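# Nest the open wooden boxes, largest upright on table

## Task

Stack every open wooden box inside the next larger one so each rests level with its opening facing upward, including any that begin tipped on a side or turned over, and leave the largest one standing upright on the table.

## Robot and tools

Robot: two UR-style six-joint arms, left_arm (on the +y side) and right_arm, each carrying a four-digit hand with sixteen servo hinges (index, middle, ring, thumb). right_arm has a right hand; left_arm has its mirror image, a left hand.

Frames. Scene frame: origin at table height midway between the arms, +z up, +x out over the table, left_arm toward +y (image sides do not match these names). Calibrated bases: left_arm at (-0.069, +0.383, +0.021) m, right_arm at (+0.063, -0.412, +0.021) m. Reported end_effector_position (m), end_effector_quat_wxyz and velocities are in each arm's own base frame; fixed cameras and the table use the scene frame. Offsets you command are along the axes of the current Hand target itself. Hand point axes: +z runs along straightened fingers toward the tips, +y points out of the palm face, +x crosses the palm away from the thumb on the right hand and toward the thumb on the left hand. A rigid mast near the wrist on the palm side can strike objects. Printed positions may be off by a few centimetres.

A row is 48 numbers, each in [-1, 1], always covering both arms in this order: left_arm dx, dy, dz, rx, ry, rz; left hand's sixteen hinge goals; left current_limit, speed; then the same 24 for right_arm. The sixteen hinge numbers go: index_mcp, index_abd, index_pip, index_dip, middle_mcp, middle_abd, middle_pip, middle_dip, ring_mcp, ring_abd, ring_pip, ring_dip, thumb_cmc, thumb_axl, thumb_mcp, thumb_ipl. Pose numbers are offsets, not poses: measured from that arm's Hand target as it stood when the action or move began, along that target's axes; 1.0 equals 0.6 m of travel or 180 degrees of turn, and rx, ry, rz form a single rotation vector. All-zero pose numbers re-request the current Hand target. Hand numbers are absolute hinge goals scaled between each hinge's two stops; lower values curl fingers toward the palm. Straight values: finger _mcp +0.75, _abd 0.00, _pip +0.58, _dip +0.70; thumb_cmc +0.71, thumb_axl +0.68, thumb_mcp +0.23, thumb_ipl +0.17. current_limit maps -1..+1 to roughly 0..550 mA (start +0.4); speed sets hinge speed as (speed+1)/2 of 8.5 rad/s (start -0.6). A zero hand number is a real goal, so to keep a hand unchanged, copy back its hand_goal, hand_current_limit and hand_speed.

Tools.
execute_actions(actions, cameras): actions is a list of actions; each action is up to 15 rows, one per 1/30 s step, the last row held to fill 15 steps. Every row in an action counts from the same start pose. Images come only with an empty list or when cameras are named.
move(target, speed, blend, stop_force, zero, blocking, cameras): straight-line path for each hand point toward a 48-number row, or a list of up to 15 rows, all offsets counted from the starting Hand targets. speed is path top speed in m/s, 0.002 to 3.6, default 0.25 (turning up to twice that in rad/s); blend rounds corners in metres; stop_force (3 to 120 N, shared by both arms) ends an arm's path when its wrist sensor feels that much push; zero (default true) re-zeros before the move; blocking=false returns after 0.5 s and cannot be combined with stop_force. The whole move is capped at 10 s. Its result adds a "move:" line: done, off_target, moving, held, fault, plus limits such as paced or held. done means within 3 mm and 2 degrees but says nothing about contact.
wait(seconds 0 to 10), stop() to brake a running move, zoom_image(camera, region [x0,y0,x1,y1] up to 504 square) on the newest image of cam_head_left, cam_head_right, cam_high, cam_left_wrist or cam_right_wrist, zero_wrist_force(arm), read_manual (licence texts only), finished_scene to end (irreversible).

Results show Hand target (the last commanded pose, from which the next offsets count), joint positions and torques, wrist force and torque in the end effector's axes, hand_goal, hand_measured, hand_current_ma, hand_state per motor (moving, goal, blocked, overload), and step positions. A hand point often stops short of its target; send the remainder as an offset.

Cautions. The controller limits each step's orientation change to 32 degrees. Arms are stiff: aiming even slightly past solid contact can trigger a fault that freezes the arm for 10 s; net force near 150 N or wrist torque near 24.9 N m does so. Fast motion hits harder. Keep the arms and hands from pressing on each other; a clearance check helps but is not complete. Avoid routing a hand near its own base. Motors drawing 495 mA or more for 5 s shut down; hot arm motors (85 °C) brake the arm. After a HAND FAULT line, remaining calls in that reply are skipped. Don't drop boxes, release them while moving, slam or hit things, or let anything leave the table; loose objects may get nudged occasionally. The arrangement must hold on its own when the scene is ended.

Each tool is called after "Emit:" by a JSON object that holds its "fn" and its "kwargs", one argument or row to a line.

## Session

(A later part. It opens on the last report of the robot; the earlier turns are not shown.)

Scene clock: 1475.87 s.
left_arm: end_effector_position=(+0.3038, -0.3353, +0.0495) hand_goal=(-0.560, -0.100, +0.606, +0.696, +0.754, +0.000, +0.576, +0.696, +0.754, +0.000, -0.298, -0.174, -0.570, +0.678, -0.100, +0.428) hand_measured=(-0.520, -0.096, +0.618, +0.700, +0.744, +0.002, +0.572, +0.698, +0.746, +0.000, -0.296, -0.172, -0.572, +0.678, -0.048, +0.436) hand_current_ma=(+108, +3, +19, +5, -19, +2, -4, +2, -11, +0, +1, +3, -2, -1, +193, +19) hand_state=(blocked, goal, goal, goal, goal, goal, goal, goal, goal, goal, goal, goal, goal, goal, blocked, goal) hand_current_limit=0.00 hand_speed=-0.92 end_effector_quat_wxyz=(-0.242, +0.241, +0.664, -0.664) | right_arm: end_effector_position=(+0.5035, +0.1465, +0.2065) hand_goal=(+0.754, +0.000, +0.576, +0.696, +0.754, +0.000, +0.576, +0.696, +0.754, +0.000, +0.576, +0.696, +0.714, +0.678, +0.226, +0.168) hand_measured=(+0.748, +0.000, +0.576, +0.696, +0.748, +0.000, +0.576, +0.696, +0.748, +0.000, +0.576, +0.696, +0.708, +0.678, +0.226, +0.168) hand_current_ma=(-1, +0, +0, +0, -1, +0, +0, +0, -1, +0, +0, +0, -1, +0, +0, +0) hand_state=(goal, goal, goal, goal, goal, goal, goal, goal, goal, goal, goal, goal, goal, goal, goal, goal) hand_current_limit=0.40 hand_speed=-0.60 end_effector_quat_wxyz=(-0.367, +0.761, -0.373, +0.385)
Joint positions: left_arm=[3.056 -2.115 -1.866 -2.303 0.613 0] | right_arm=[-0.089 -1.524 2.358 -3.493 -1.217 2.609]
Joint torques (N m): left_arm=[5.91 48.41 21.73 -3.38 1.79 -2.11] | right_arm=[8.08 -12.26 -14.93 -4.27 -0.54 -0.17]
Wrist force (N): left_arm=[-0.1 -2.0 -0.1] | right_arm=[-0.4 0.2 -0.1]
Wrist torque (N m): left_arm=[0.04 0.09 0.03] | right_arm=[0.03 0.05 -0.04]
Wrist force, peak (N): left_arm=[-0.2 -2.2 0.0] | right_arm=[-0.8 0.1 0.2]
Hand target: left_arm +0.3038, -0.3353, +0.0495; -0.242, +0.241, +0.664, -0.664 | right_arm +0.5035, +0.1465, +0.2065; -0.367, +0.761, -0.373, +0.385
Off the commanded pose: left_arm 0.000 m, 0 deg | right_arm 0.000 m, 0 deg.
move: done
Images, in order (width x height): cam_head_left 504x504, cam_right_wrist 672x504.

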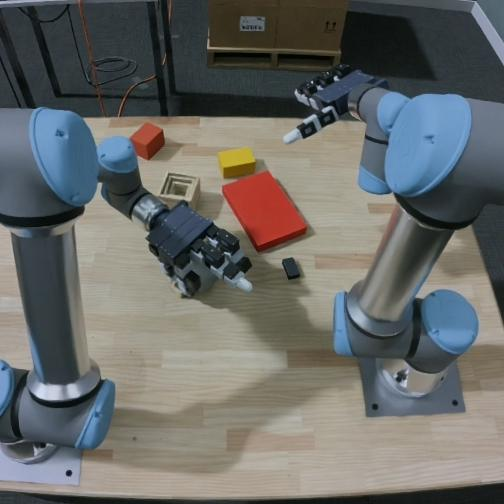

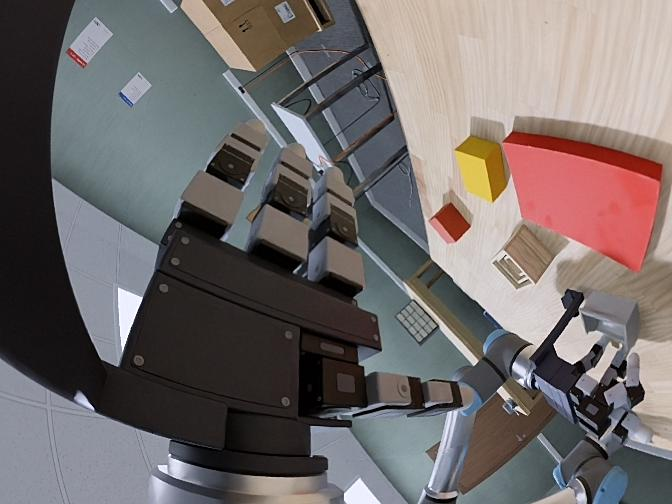

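Emit:
{"fn": "move", "kwargs": {
  "target": [
    [0,0,0,0,0,0,-0.575,-0.1,0.606,0.696,0.754,0,0.576,0.696,0.754,0,-0.299,-0.174,-0.571,0.678,-0.115,0.427,0.2,-0.92,0,0,0,0,0,0,0.754,0,0.576,0.696,0.754,0,0.576,0.696,0.754,0,0.576,0.696,0.714,0.678,0.226,0.168,0.4,-0.6],
    [0,-0.2,0,0,0,0,-0.575,-0.1,0.606,0.696,0.754,0,0.576,0.696,0.754,0,-0.299,-0.174,-0.571,0.678,-0.115,0.427,0.2,-0.92,0,0,0,0,0,0,0.754,0,0.576,0.696,0.754,0,0.576,0.696,0.754,0,0.576,0.696,0.714,0.678,0.226,0.168,0.4,-0.6]
  ],
  "speed": 0.08,
  "cameras": ["all"]
}}

Emit:
{"fn": "zoom_image", "kwargs": {
  "camera": "cam_head_left",
  "region": [140, 210, 230, 300]
}}

Emit:
{"fn": "zoom_image", "kwargs": {
  "camera": "cam_right_wrist",
  "region": [530, 300, 650, 420]
}}

Emit:
{"fn": "zoom_image", "kwargs": {
  "camera": "cam_left_wrist",
  "region": [0, 0, 300, 350]
}}

Scene clock: 1485.10 s.
left_arm: end_effector_position=(+0.3040, -0.3354, +0.1695) hand_goal=(-0.574, -0.100, +0.606, +0.696, +0.754, +0.000, +0.576, +0.696, +0.754, +0.000, -0.298, -0.174, -0.570, +0.678, -0.114, +0.428) hand_measured=(-0.520, -0.098, +0.624, +0.704, +0.744, +0.002, +0.572, +0.698, +0.746, +0.000, -0.296, -0.172, -0.572, +0.678, -0.056, +0.440) hand_current_ma=(+160, +3, +35, +12, -19, +2, -4, +2, -11, +0, +1, +3, -2, -1, +222, +26) hand_state=(blocked, goal, goal, goal, goal, goal, goal, goal, goal, goal, goal, goal, goal, goal, blocked, goal) hand_current_limit=0.20 hand_speed=-0.92 end_effector_quat_wxyz=(-0.242, +0.242, +0.664, -0.664) | right_arm: end_effector_position=(+0.5035, +0.1465, +0.2065) hand_goal=(+0.754, +0.000, +0.576, +0.696, +0.754, +0.000, +0.576, +0.696, +0.754, +0.000, +0.576, +0.696, +0.714, +0.678, +0.226, +0.168) hand_measured=(+0.748, +0.000, +0.576, +0.696, +0.748, +0.000, +0.576, +0.696, +0.748, +0.000, +0.576, +0.696, +0.708, +0.678, +0.226, +0.168) hand_current_ma=(-1, +0, +0, +0, -1, +0, +0, +0, -1, +0, +0, +0, -1, +0, +0, +0) hand_state=(goal, goal, goal, goal, goal, goal, goal, goal, goal, goal, goal, goal, goal, goal, goal, goal) hand_current_limit=0.40 hand_speed=-0.60 end_effector_quat_wxyz=(-0.367, +0.761, -0.373, +0.385)
Joint positions: left_arm=[3.056 -1.928 -1.768 -2.588 0.612 0] | right_arm=[-0.089 -1.524 2.358 -3.493 -1.217 2.609]
Joint torques (N m): left_arm=[-6.44 19.63 8.95 0.22 -0.95 2.54] | right_arm=[8.84 -12.22 -14.51 -4.39 -0.45 -0.08]
Wrist force (N): left_arm=[0.0 -0.2 0.6] | right_arm=[-0.5 -0.1 -0.2]
Wrist torque (N m): left_arm=[0.17 0.09 0.06] | right_arm=[0.00 0.06 -0.05]
Wrist force, peak (N): left_arm=[0.1 -2.4 0.2] | right_arm=[-0.7 0.0 0.0]
Hand target: left_arm +0.3039, -0.3353, +0.1695; -0.242, +0.241, +0.664, -0.664 | right_arm +0.5035, +0.1465, +0.2065; -0.367, +0.761, -0.373, +0.385
Off the commanded pose: left_arm 0.000 m, 0 deg | right_arm 0.000 m, 0 deg.
move: done

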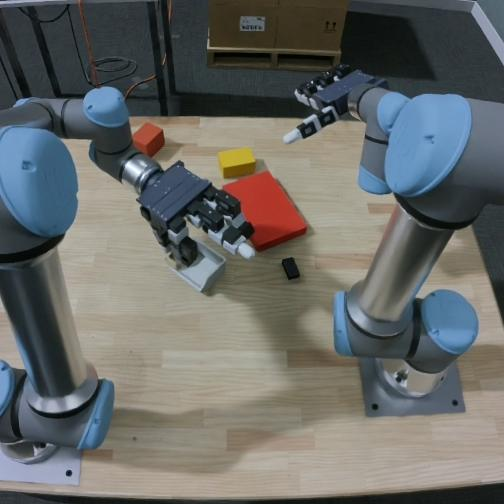

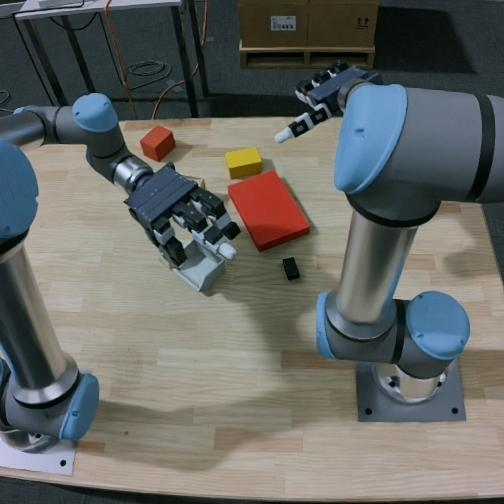

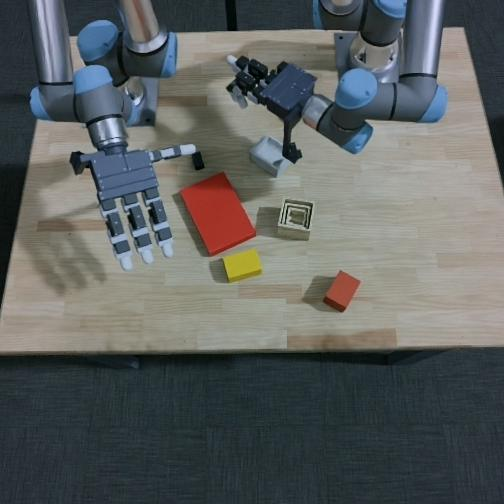

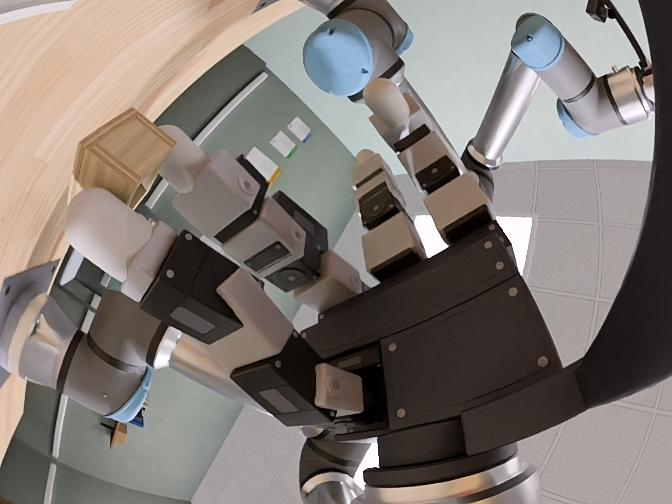

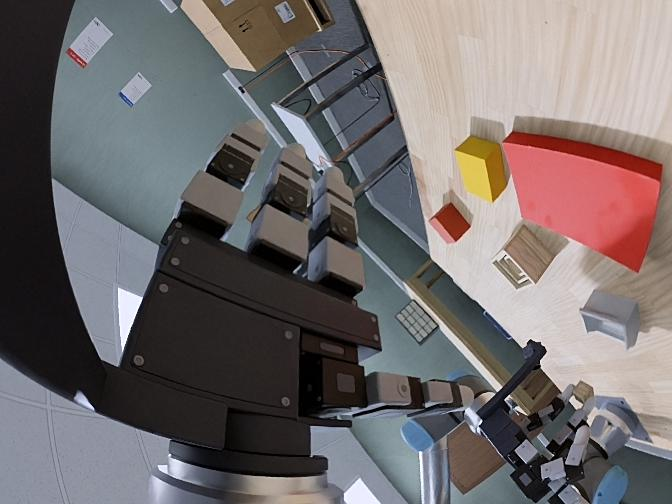

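Scaled by 5.600 from the camera's 504x504 image, which has a finer 720x720 frame.

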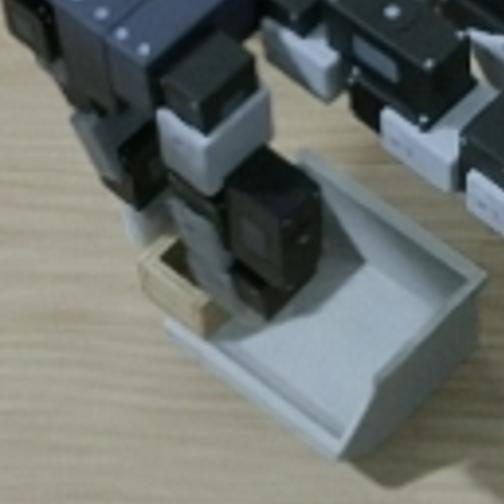

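Scaled by 4.200 from the camera's 672x504 image, which has a finer 960x720 frame.

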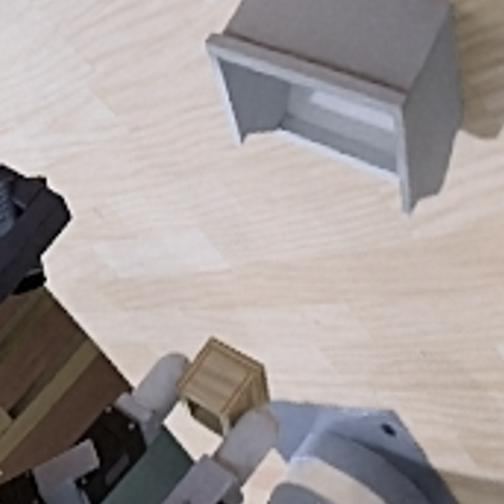

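Scaled by 1.440 from the camera's 672x504 image, which has a finer 960x720 frame.

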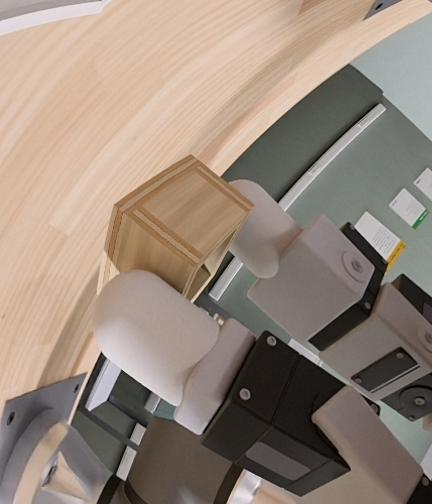

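Emit:
{"fn": "zoom_image", "kwargs": {
  "camera": "cam_high",
  "region": [272, 192, 322, 242]
}}

Emit:
{"fn": "zoom_image", "kwargs": {
  "camera": "cam_right_wrist",
  "region": [480, 215, 560, 295]
}}

Scaled by 10.080 from the camera's 504x504 image, which has a finer 720x720 frame.

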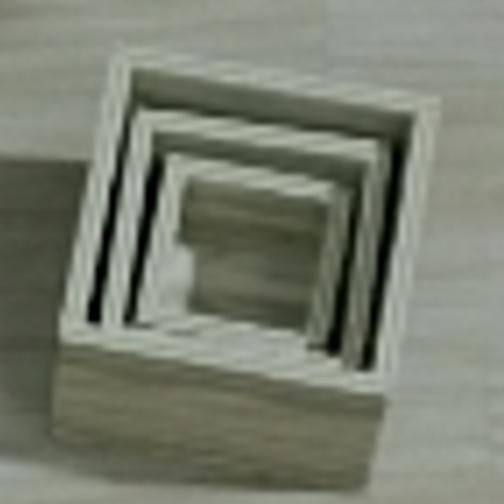

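Scaled by 6.300 from the camera's 672x504 image, which has a finer 960x720 frame.

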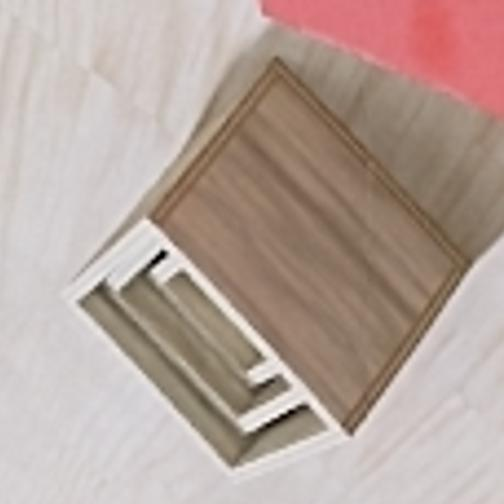

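Emit:
{"fn": "move", "kwargs": {
  "target": [-0.3398,0.0758,-0.3153,0,-0.1633,0,-0.575,-0.1,0.606,0.696,0.754,0,0.576,0.696,0.754,0,-0.299,-0.174,-0.571,0.678,-0.115,0.427,0.2,-0.92,0,0,0,0,0,0,0.754,0,0.576,0.696,0.754,0,0.576,0.696,0.754,0,0.576,0.696,0.714,0.678,0.226,0.168,0.4,-0.6],
  "speed": 0.15,
  "cameras": ["all"]
}}

Emit:
{"fn": "zoom_image", "kwargs": {
  "camera": "cam_head_left",
  "region": [150, 155, 220, 225]
}}

Emit:
{"fn": "zoom_image", "kwargs": {
  "camera": "cam_head_right",
  "region": [150, 155, 220, 225]
}}

Emit:
{"fn": "zoom_image", "kwargs": {
  "camera": "cam_right_wrist",
  "region": [470, 205, 560, 295]
}}

Emit:
{"fn": "zoom_image", "kwargs": {
  "camera": "cam_high",
  "region": [265, 175, 335, 245]
}}

Scene clock: 1537.13 s.
left_arm: end_effector_position=(+0.5816, -0.3214, +0.1237) hand_goal=(-0.574, -0.100, +0.606, +0.696, +0.754, +0.000, +0.576, +0.696, +0.754, +0.000, -0.298, -0.174, -0.570, +0.678, -0.114, +0.428) hand_measured=(-0.520, -0.098, +0.624, +0.704, +0.744, +0.002, +0.572, +0.698, +0.746, +0.000, -0.296, -0.172, -0.572, +0.678, -0.058, +0.440) hand_current_ma=(+160, +3, +36, +13, -19, +2, -4, +2, -11, +0, +1, +3, -2, -1, +221, +26) hand_state=(blocked, goal, goal, goal, goal, goal, goal, goal, goal, goal, goal, goal, goal, goal, blocked, goal) hand_current_limit=0.20 hand_speed=-0.92 end_effector_quat_wxyz=(-0.066, +0.065, +0.704, -0.704) | right_arm: end_effector_position=(+0.5035, +0.1465, +0.2065) hand_goal=(+0.754, +0.000, +0.576, +0.696, +0.754, +0.000, +0.576, +0.696, +0.754, +0.000, +0.576, +0.696, +0.714, +0.678, +0.226, +0.168) hand_measured=(+0.748, +0.000, +0.576, +0.696, +0.748, +0.000, +0.576, +0.696, +0.748, +0.000, +0.576, +0.696, +0.708, +0.678, +0.226, +0.168) hand_current_ma=(-1, +0, +0, +0, -1, +0, +0, +0, -1, +0, +0, +0, -1, +0, +0, +0) hand_state=(goal, goal, goal, goal, goal, goal, goal, goal, goal, goal, goal, goal, goal, goal, goal, goal) hand_current_limit=0.40 hand_speed=-0.60 end_effector_quat_wxyz=(-0.367, +0.761, -0.373, +0.385)
Joint positions: left_arm=[3.193 -2.309 -1.276 -2.698 0.237 -0.001] | right_arm=[-0.089 -1.524 2.358 -3.493 -1.217 2.609]
Joint torques (N m): left_arm=[-9.03 61.03 16.07 1.58 0.58 0.33] | right_arm=[8.48 -12.77 -14.26 -4.34 -0.47 -0.22]
Wrist force (N): left_arm=[0.1 -0.7 0.3] | right_arm=[-0.3 0.1 -0.2]
Wrist torque (N m): left_arm=[0.14 0.06 -0.08] | right_arm=[0.03 0.05 -0.03]
Wrist force, peak (N): left_arm=[1.1 -0.7 1.3] | right_arm=[-0.7 -0.3 -0.2]
Hand target: left_arm +0.5817, -0.3215, +0.1237; -0.066, +0.065, +0.704, -0.704 | right_arm +0.5035, +0.1465, +0.2065; -0.367, +0.761, -0.373, +0.385
Off the commanded pose: left_arm 0.000 m, 0 deg | right_arm 0.000 m, 0 deg.
move: done

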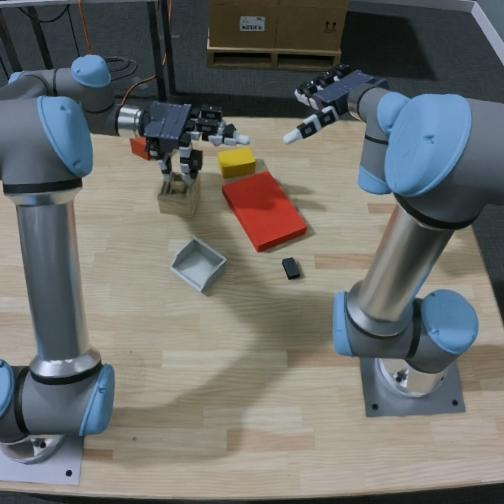

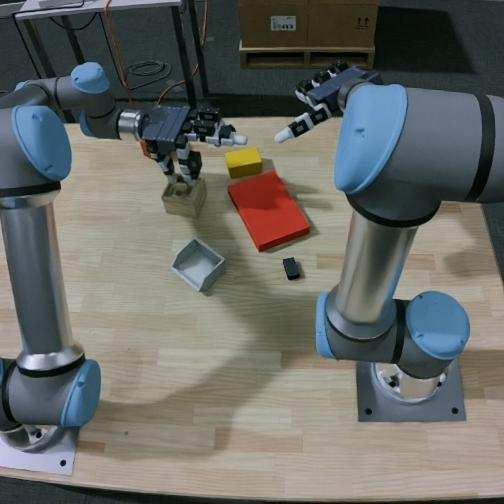

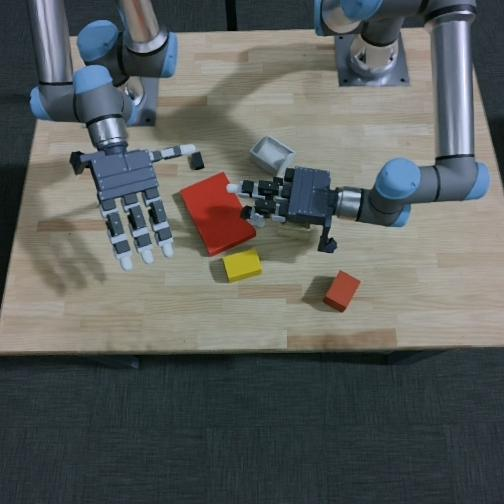

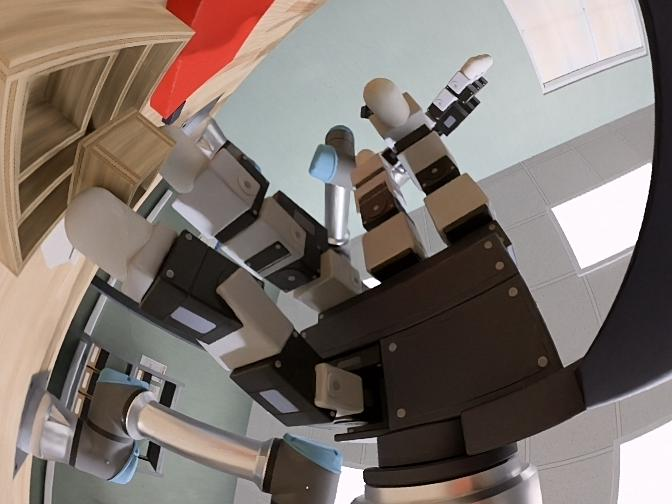

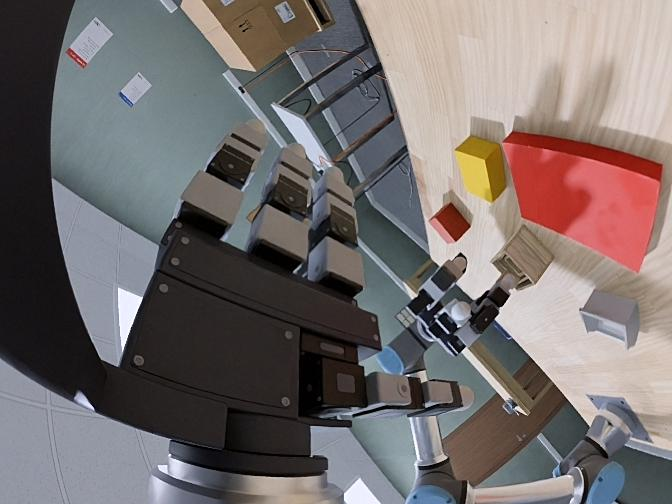

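Scaled by 7.200 from the camera's 504x504 image, which has a finer 720x720 frame.

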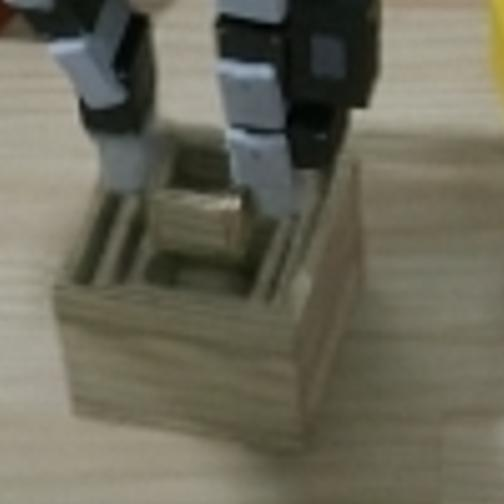

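Scaled by 7.200 from the camera's 504x504 image, which has a finer 720x720 frame.

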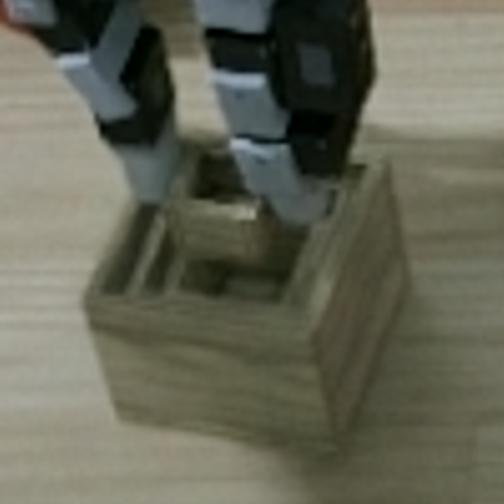

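Scaled by 5.600 from the camera's 672x504 image, which has a finer 960x720 frame.

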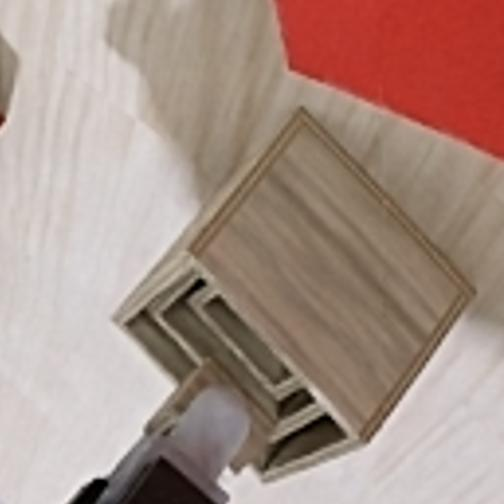

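Scaled by 7.200 from the camera's 504x504 image, which has a finer 720x720 frame.

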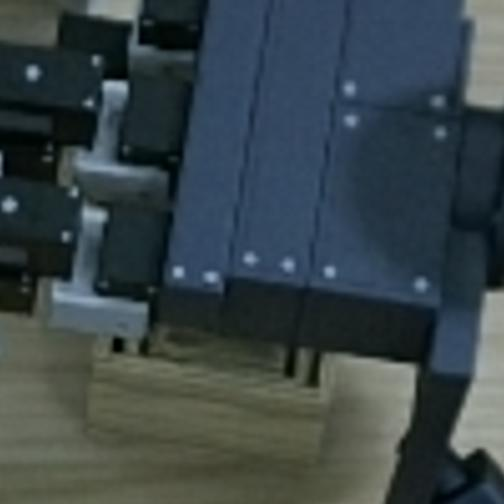

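Emit:
{"fn": "zoom_image", "kwargs": {
  "camera": "cam_right_wrist",
  "region": [485, 240, 535, 295]
}}

Emit:
{"fn": "zoom_image", "kwargs": {
  "camera": "cam_head_left",
  "region": [155, 170, 205, 220]
}}

Emit:
{"fn": "zoom_image", "kwargs": {
  "camera": "cam_head_right",
  "region": [160, 170, 210, 220]
}}

Scaled by 9.164 from the camera's 672x504 image, which has a finer 960x720 frame.

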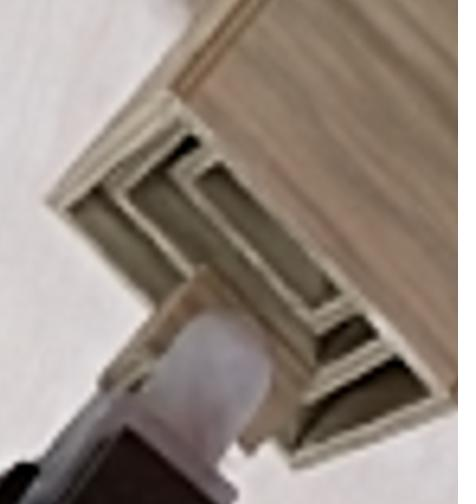

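Scaled by 10.080 from the camera's 504x504 image, which has a finer 720x720 frame.

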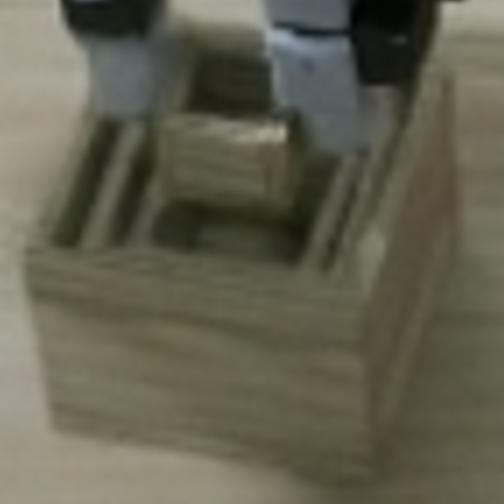

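Scaled by 10.080 from the camera's 504x504 image, which has a finer 720x720 frame.

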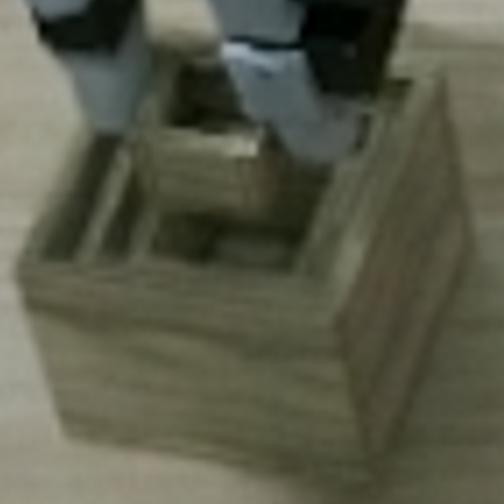

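Emit:
{"fn": "move", "kwargs": {
  "target": [
    [-0.0115,0,-0.0022,0,0,0,-0.575,-0.1,0.606,0.696,0.754,0,0.576,0.696,0.754,0,-0.299,-0.174,-0.571,0.678,-0.115,0.427,0.2,-0.92,0,0,0,0,0,0,0.754,0,0.576,0.696,0.754,0,0.576,0.696,0.754,0,0.576,0.696,0.714,0.678,0.226,0.168,0.4,-0.6],
    [-0.0115,0.0367,-0.0022,0,0,0,-0.575,-0.1,0.606,0.696,0.754,0,0.576,0.696,0.754,0,-0.299,-0.174,-0.571,0.678,-0.115,0.427,0.2,-0.92,0,0,0,0,0,0,0.754,0,0.576,0.696,0.754,0,0.576,0.696,0.754,0,0.576,0.696,0.714,0.678,0.226,0.168,0.4,-0.6]
  ],
  "speed": 0.03,
  "stop_force": 3,
  "cameras": ["all"]
}}

Emit:
{"fn": "zoom_image", "kwargs": {
  "camera": "cam_right_wrist",
  "region": [485, 240, 535, 295]
}}

Emit:
{"fn": "zoom_image", "kwargs": {
  "camera": "cam_head_left",
  "region": [155, 170, 205, 220]
}}

Emit:
{"fn": "zoom_image", "kwargs": {
  "camera": "cam_head_right",
  "region": [160, 170, 210, 220]
}}

Emit:
{"fn": "zoom_image", "kwargs": {
  "camera": "cam_left_wrist",
  "region": [0, 0, 300, 350]
}}

Scene clock: 1612.60 s.
left_arm: end_effector_position=(+0.5887, -0.3214, +0.1017) hand_goal=(-0.574, -0.100, +0.606, +0.696, +0.754, +0.000, +0.576, +0.696, +0.754, +0.000, -0.298, -0.174, -0.570, +0.678, -0.114, +0.428) hand_measured=(-0.520, -0.098, +0.624, +0.704, +0.744, +0.002, +0.572, +0.698, +0.746, +0.000, -0.296, -0.172, -0.572, +0.678, -0.058, +0.440) hand_current_ma=(+160, +3, +36, +13, -19, +2, -4, +2, -11, +0, +1, +3, -2, -1, +221, +26) hand_state=(blocked, goal, goal, goal, goal, goal, goal, goal, goal, goal, goal, goal, goal, goal, blocked, goal) hand_current_limit=0.20 hand_speed=-0.92 end_effector_quat_wxyz=(-0.066, +0.065, +0.704, -0.704) | right_arm: end_effector_position=(+0.5035, +0.1465, +0.2065) hand_goal=(+0.754, +0.000, +0.576, +0.696, +0.754, +0.000, +0.576, +0.696, +0.754, +0.000, +0.576, +0.696, +0.714, +0.678, +0.226, +0.168) hand_measured=(+0.748, +0.000, +0.576, +0.696, +0.748, +0.000, +0.576, +0.696, +0.748, +0.000, +0.576, +0.696, +0.708, +0.678, +0.226, +0.168) hand_current_ma=(-1, +0, +0, +0, -1, +0, +0, +0, -1, +0, +0, +0, -1, +0, +0, +0) hand_state=(goal, goal, goal, goal, goal, goal, goal, goal, goal, goal, goal, goal, goal, goal, goal, goal) hand_current_limit=0.40 hand_speed=-0.60 end_effector_quat_wxyz=(-0.367, +0.761, -0.373, +0.385)
Joint positions: left_arm=[3.193 -2.349 -1.266 -2.668 0.236 -0.002] | right_arm=[-0.089 -1.524 2.358 -3.493 -1.217 2.609]
Joint torques (N m): left_arm=[6.43 61.06 27.35 -2.87 0.31 -0.23] | right_arm=[7.89 -12.3 -14.13 -4.29 -0.45 -0.17]
Wrist force (N): left_arm=[-0.1 -0.6 0.4] | right_arm=[-0.3 -0.1 -0.3]
Wrist torque (N m): left_arm=[0.15 0.10 -0.03] | right_arm=[0.01 0.05 -0.04]
Wrist force, peak (N): left_arm=[-0.1 -1.2 0.5] | right_arm=[-0.6 0.3 -0.3]
Hand target: left_arm +0.5887, -0.3214, +0.1017; -0.066, +0.065, +0.704, -0.704 | right_arm +0.5035, +0.1465, +0.2065; -0.367, +0.761, -0.373, +0.385
Off the commanded pose: left_arm 0.000 m, 0 deg | right_arm 0.000 m, 0 deg.
move: done

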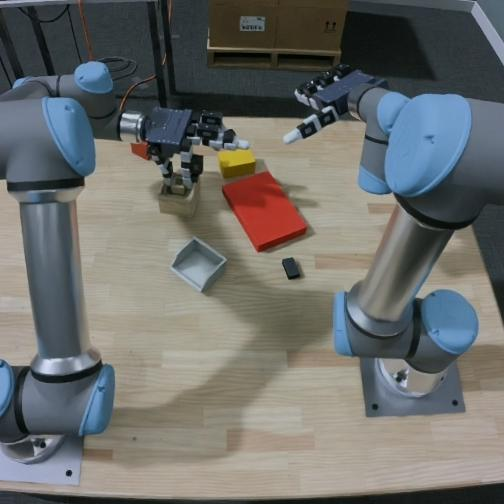

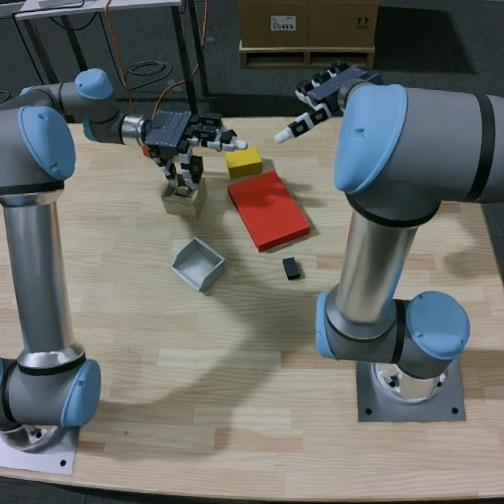

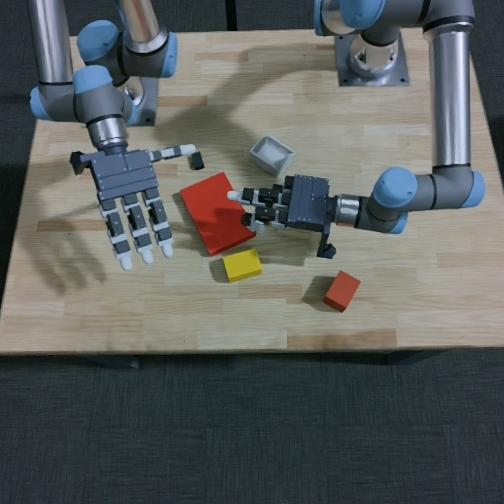

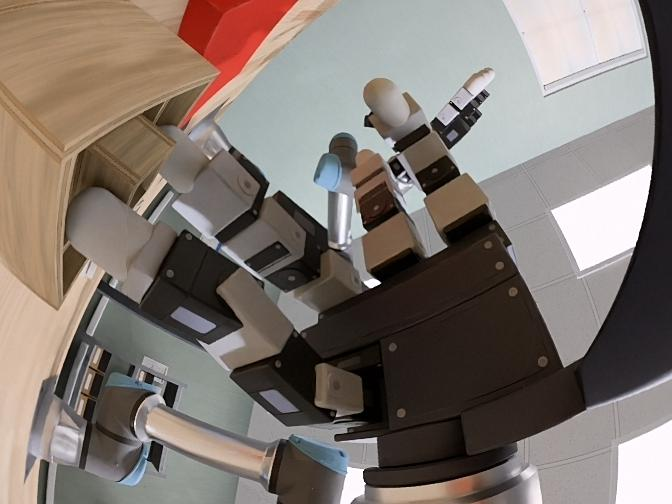

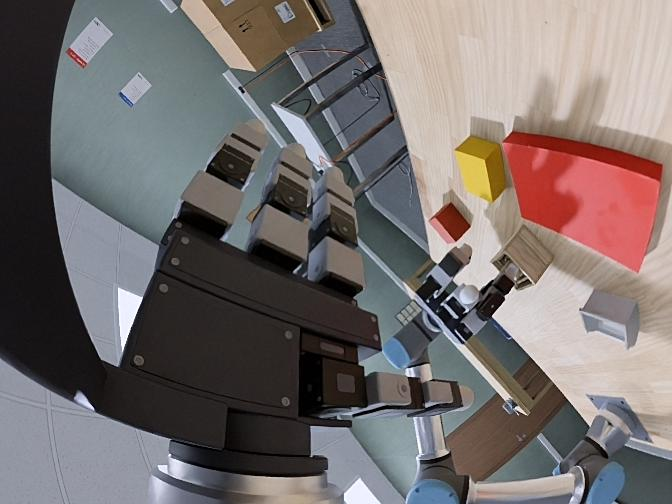

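Scaled by 9.164 from the camera's 672x504 image, which has a finer 960x720 frame.

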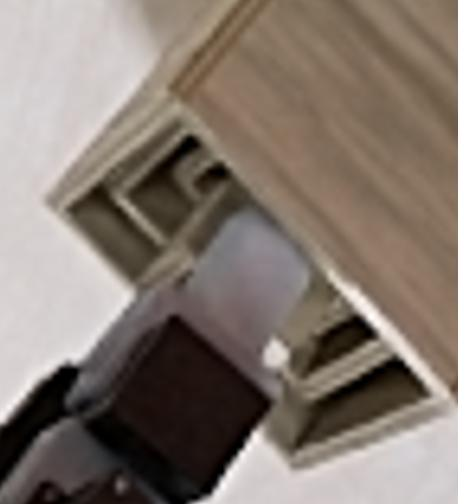

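Scaled by 10.080 from the camera's 504x504 image, which has a finer 720x720 frame.

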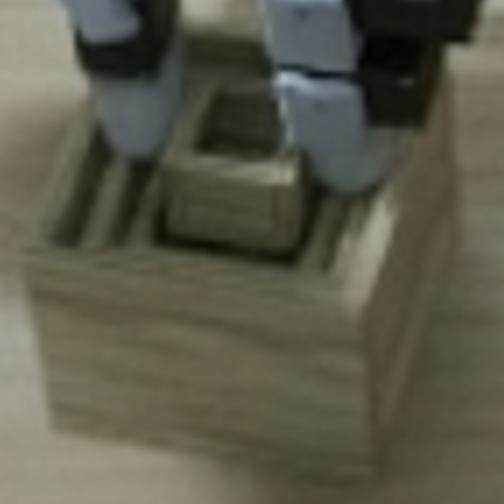

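Scaled by 10.080 from the camera's 504x504 image, which has a finer 720x720 frame.

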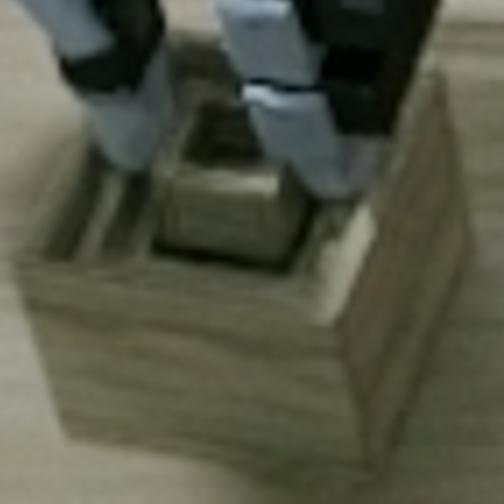

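Scaled by 1.440 from the camera's 672x504 image, which has a finer 960x720 frame.

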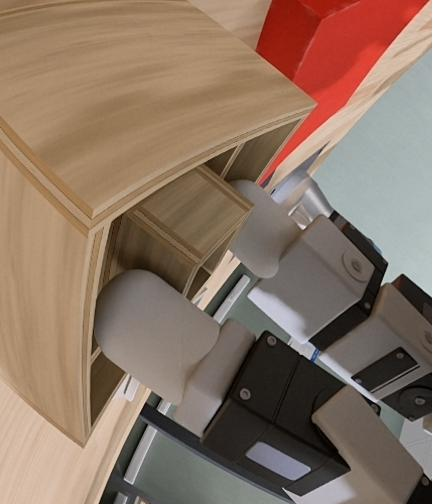

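Emit:
{"fn": "move", "kwargs": {
  "target": [0,0.02,0,0,0,0,-0.575,-0.1,0.606,0.696,0.754,0,0.576,0.696,0.754,0,-0.299,-0.174,-0.571,0.678,-0.115,0.427,0.2,-0.92,0,0,0,0,0,0,0.754,0,0.576,0.696,0.754,0,0.576,0.696,0.754,0,0.576,0.696,0.714,0.678,0.226,0.168,0.4,-0.6],
  "speed": 0.015,
  "stop_force": 3,
  "cameras": ["cam_head_left","cam_head_right","cam_right_wrist","cam_left_wrist"]
}}

Emit:
{"fn": "zoom_image", "kwargs": {
  "camera": "cam_right_wrist",
  "region": [485, 240, 535, 295]
}}

Emit:
{"fn": "zoom_image", "kwargs": {
  "camera": "cam_head_left",
  "region": [155, 170, 205, 220]
}}

Emit:
{"fn": "zoom_image", "kwargs": {
  "camera": "cam_head_right",
  "region": [160, 170, 210, 220]
}}

Scene clock: 1619.30 s.
left_arm: end_effector_position=(+0.5887, -0.3214, +0.0988) hand_goal=(-0.574, -0.100, +0.606, +0.696, +0.754, +0.000, +0.576, +0.696, +0.754, +0.000, -0.298, -0.174, -0.570, +0.678, -0.114, +0.428) hand_measured=(-0.520, -0.098, +0.624, +0.706, +0.744, +0.002, +0.572, +0.698, +0.746, +0.000, -0.296, -0.172, -0.572, +0.678, -0.058, +0.440) hand_current_ma=(+157, +1, +36, +17, -19, +2, -4, +2, -11, +0, +1, +3, -2, -1, +221, +28) hand_state=(blocked, goal, goal, goal, goal, goal, goal, goal, goal, goal, goal, goal, goal, goal, blocked, goal) hand_current_limit=0.20 hand_speed=-0.92 end_effector_quat_wxyz=(-0.066, +0.065, +0.704, -0.704) | right_arm: end_effector_position=(+0.5035, +0.1465, +0.2065) hand_goal=(+0.754, +0.000, +0.576, +0.696, +0.754, +0.000, +0.576, +0.696, +0.754, +0.000, +0.576, +0.696, +0.714, +0.678, +0.226, +0.168) hand_measured=(+0.748, +0.000, +0.576, +0.696, +0.748, +0.000, +0.576, +0.696, +0.748, +0.000, +0.576, +0.696, +0.708, +0.678, +0.226, +0.168) hand_current_ma=(-1, +0, +0, +0, -1, +0, +0, +0, -1, +0, +0, +0, -1, +0, +0, +0) hand_state=(goal, goal, goal, goal, goal, goal, goal, goal, goal, goal, goal, goal, goal, goal, goal, goal) hand_current_limit=0.40 hand_speed=-0.60 end_effector_quat_wxyz=(-0.367, +0.761, -0.373, +0.385)
Joint positions: left_arm=[3.193 -2.352 -1.269 -2.662 0.236 -0.001] | right_arm=[-0.089 -1.524 2.358 -3.493 -1.217 2.609]
Joint torques (N m): left_arm=[6.44 60.14 26.18 -2.25 -2.1 1.77] | right_arm=[8.58 -12.8 -14.4 -4.37 -0.41 -0.08]
Wrist force (N): left_arm=[0.5 -4.9 -0.3] | right_arm=[-0.4 -0.1 0.1]
Wrist torque (N m): left_arm=[0.05 0.07 -0.12] | right_arm=[-0.03 0.04 -0.04]
Wrist force, peak (N): left_arm=[1.0 -13.4 -0.1] | right_arm=[-0.6 -0.3 -0.5]
Hand target: left_arm +0.5887, -0.3214, +0.0988; -0.066, +0.065, +0.704, -0.704 (not the last commanded pose) | right_arm +0.5035, +0.1465, +0.2065; -0.367, +0.761, -0.373, +0.385
Off the commanded pose: left_arm 0.009 m, 0 deg | right_arm 0.000 m, 0 deg.
move: contact (left_arm)
Images, in order (width x height): cam_head_left 504x504, cam_head_right 504x504, cam_left_wrist 672x504, cam_right_wrist 672x504.

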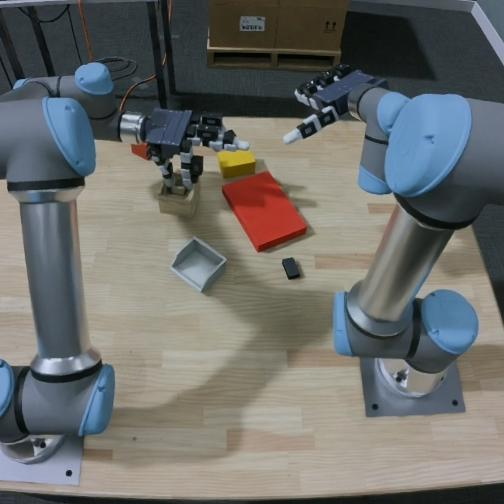

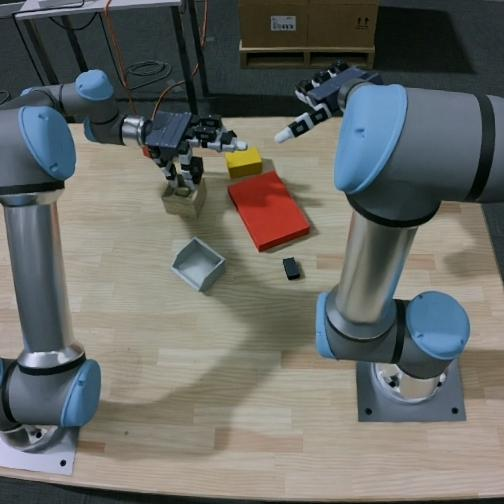

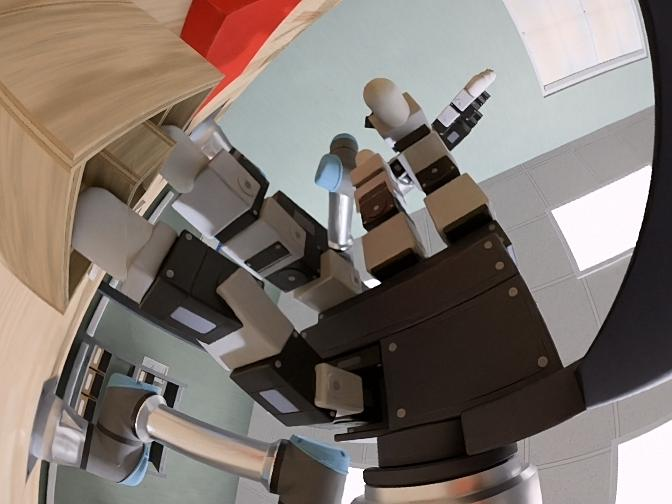

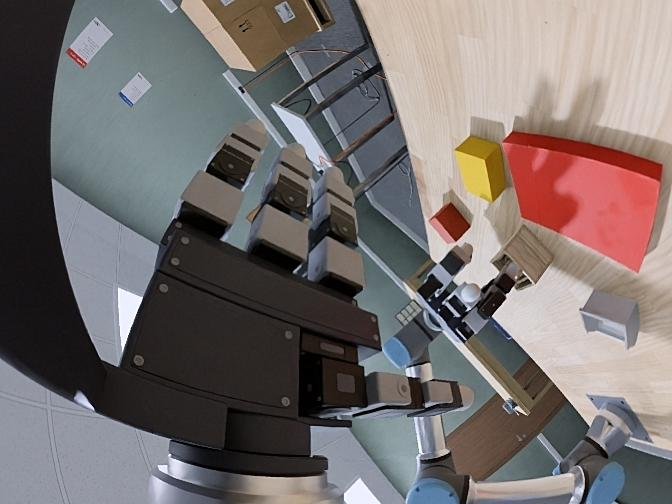

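Scaled by 9.164 from the camera's 672x504 image, which has a finer 960x720 frame.

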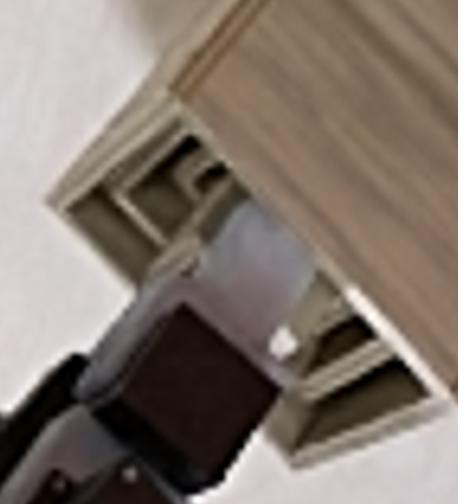

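Scaled by 10.080 from the camera's 504x504 image, which has a finer 720x720 frame.

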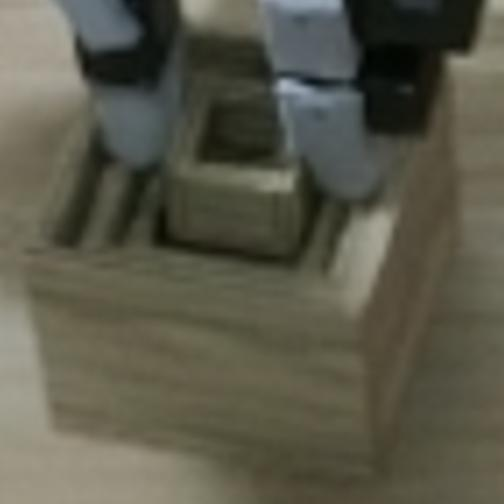

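Scaled by 10.080 from the camera's 504x504 image, which has a finer 720x720 frame.

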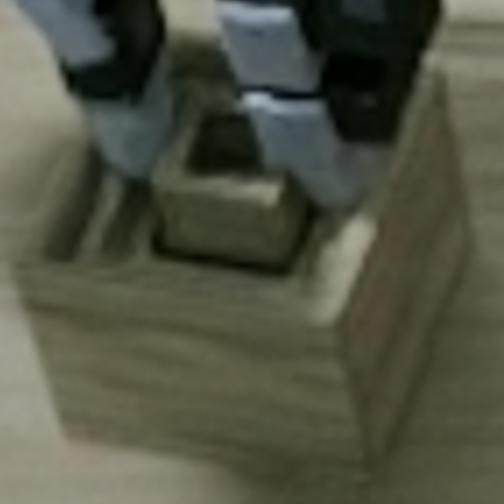

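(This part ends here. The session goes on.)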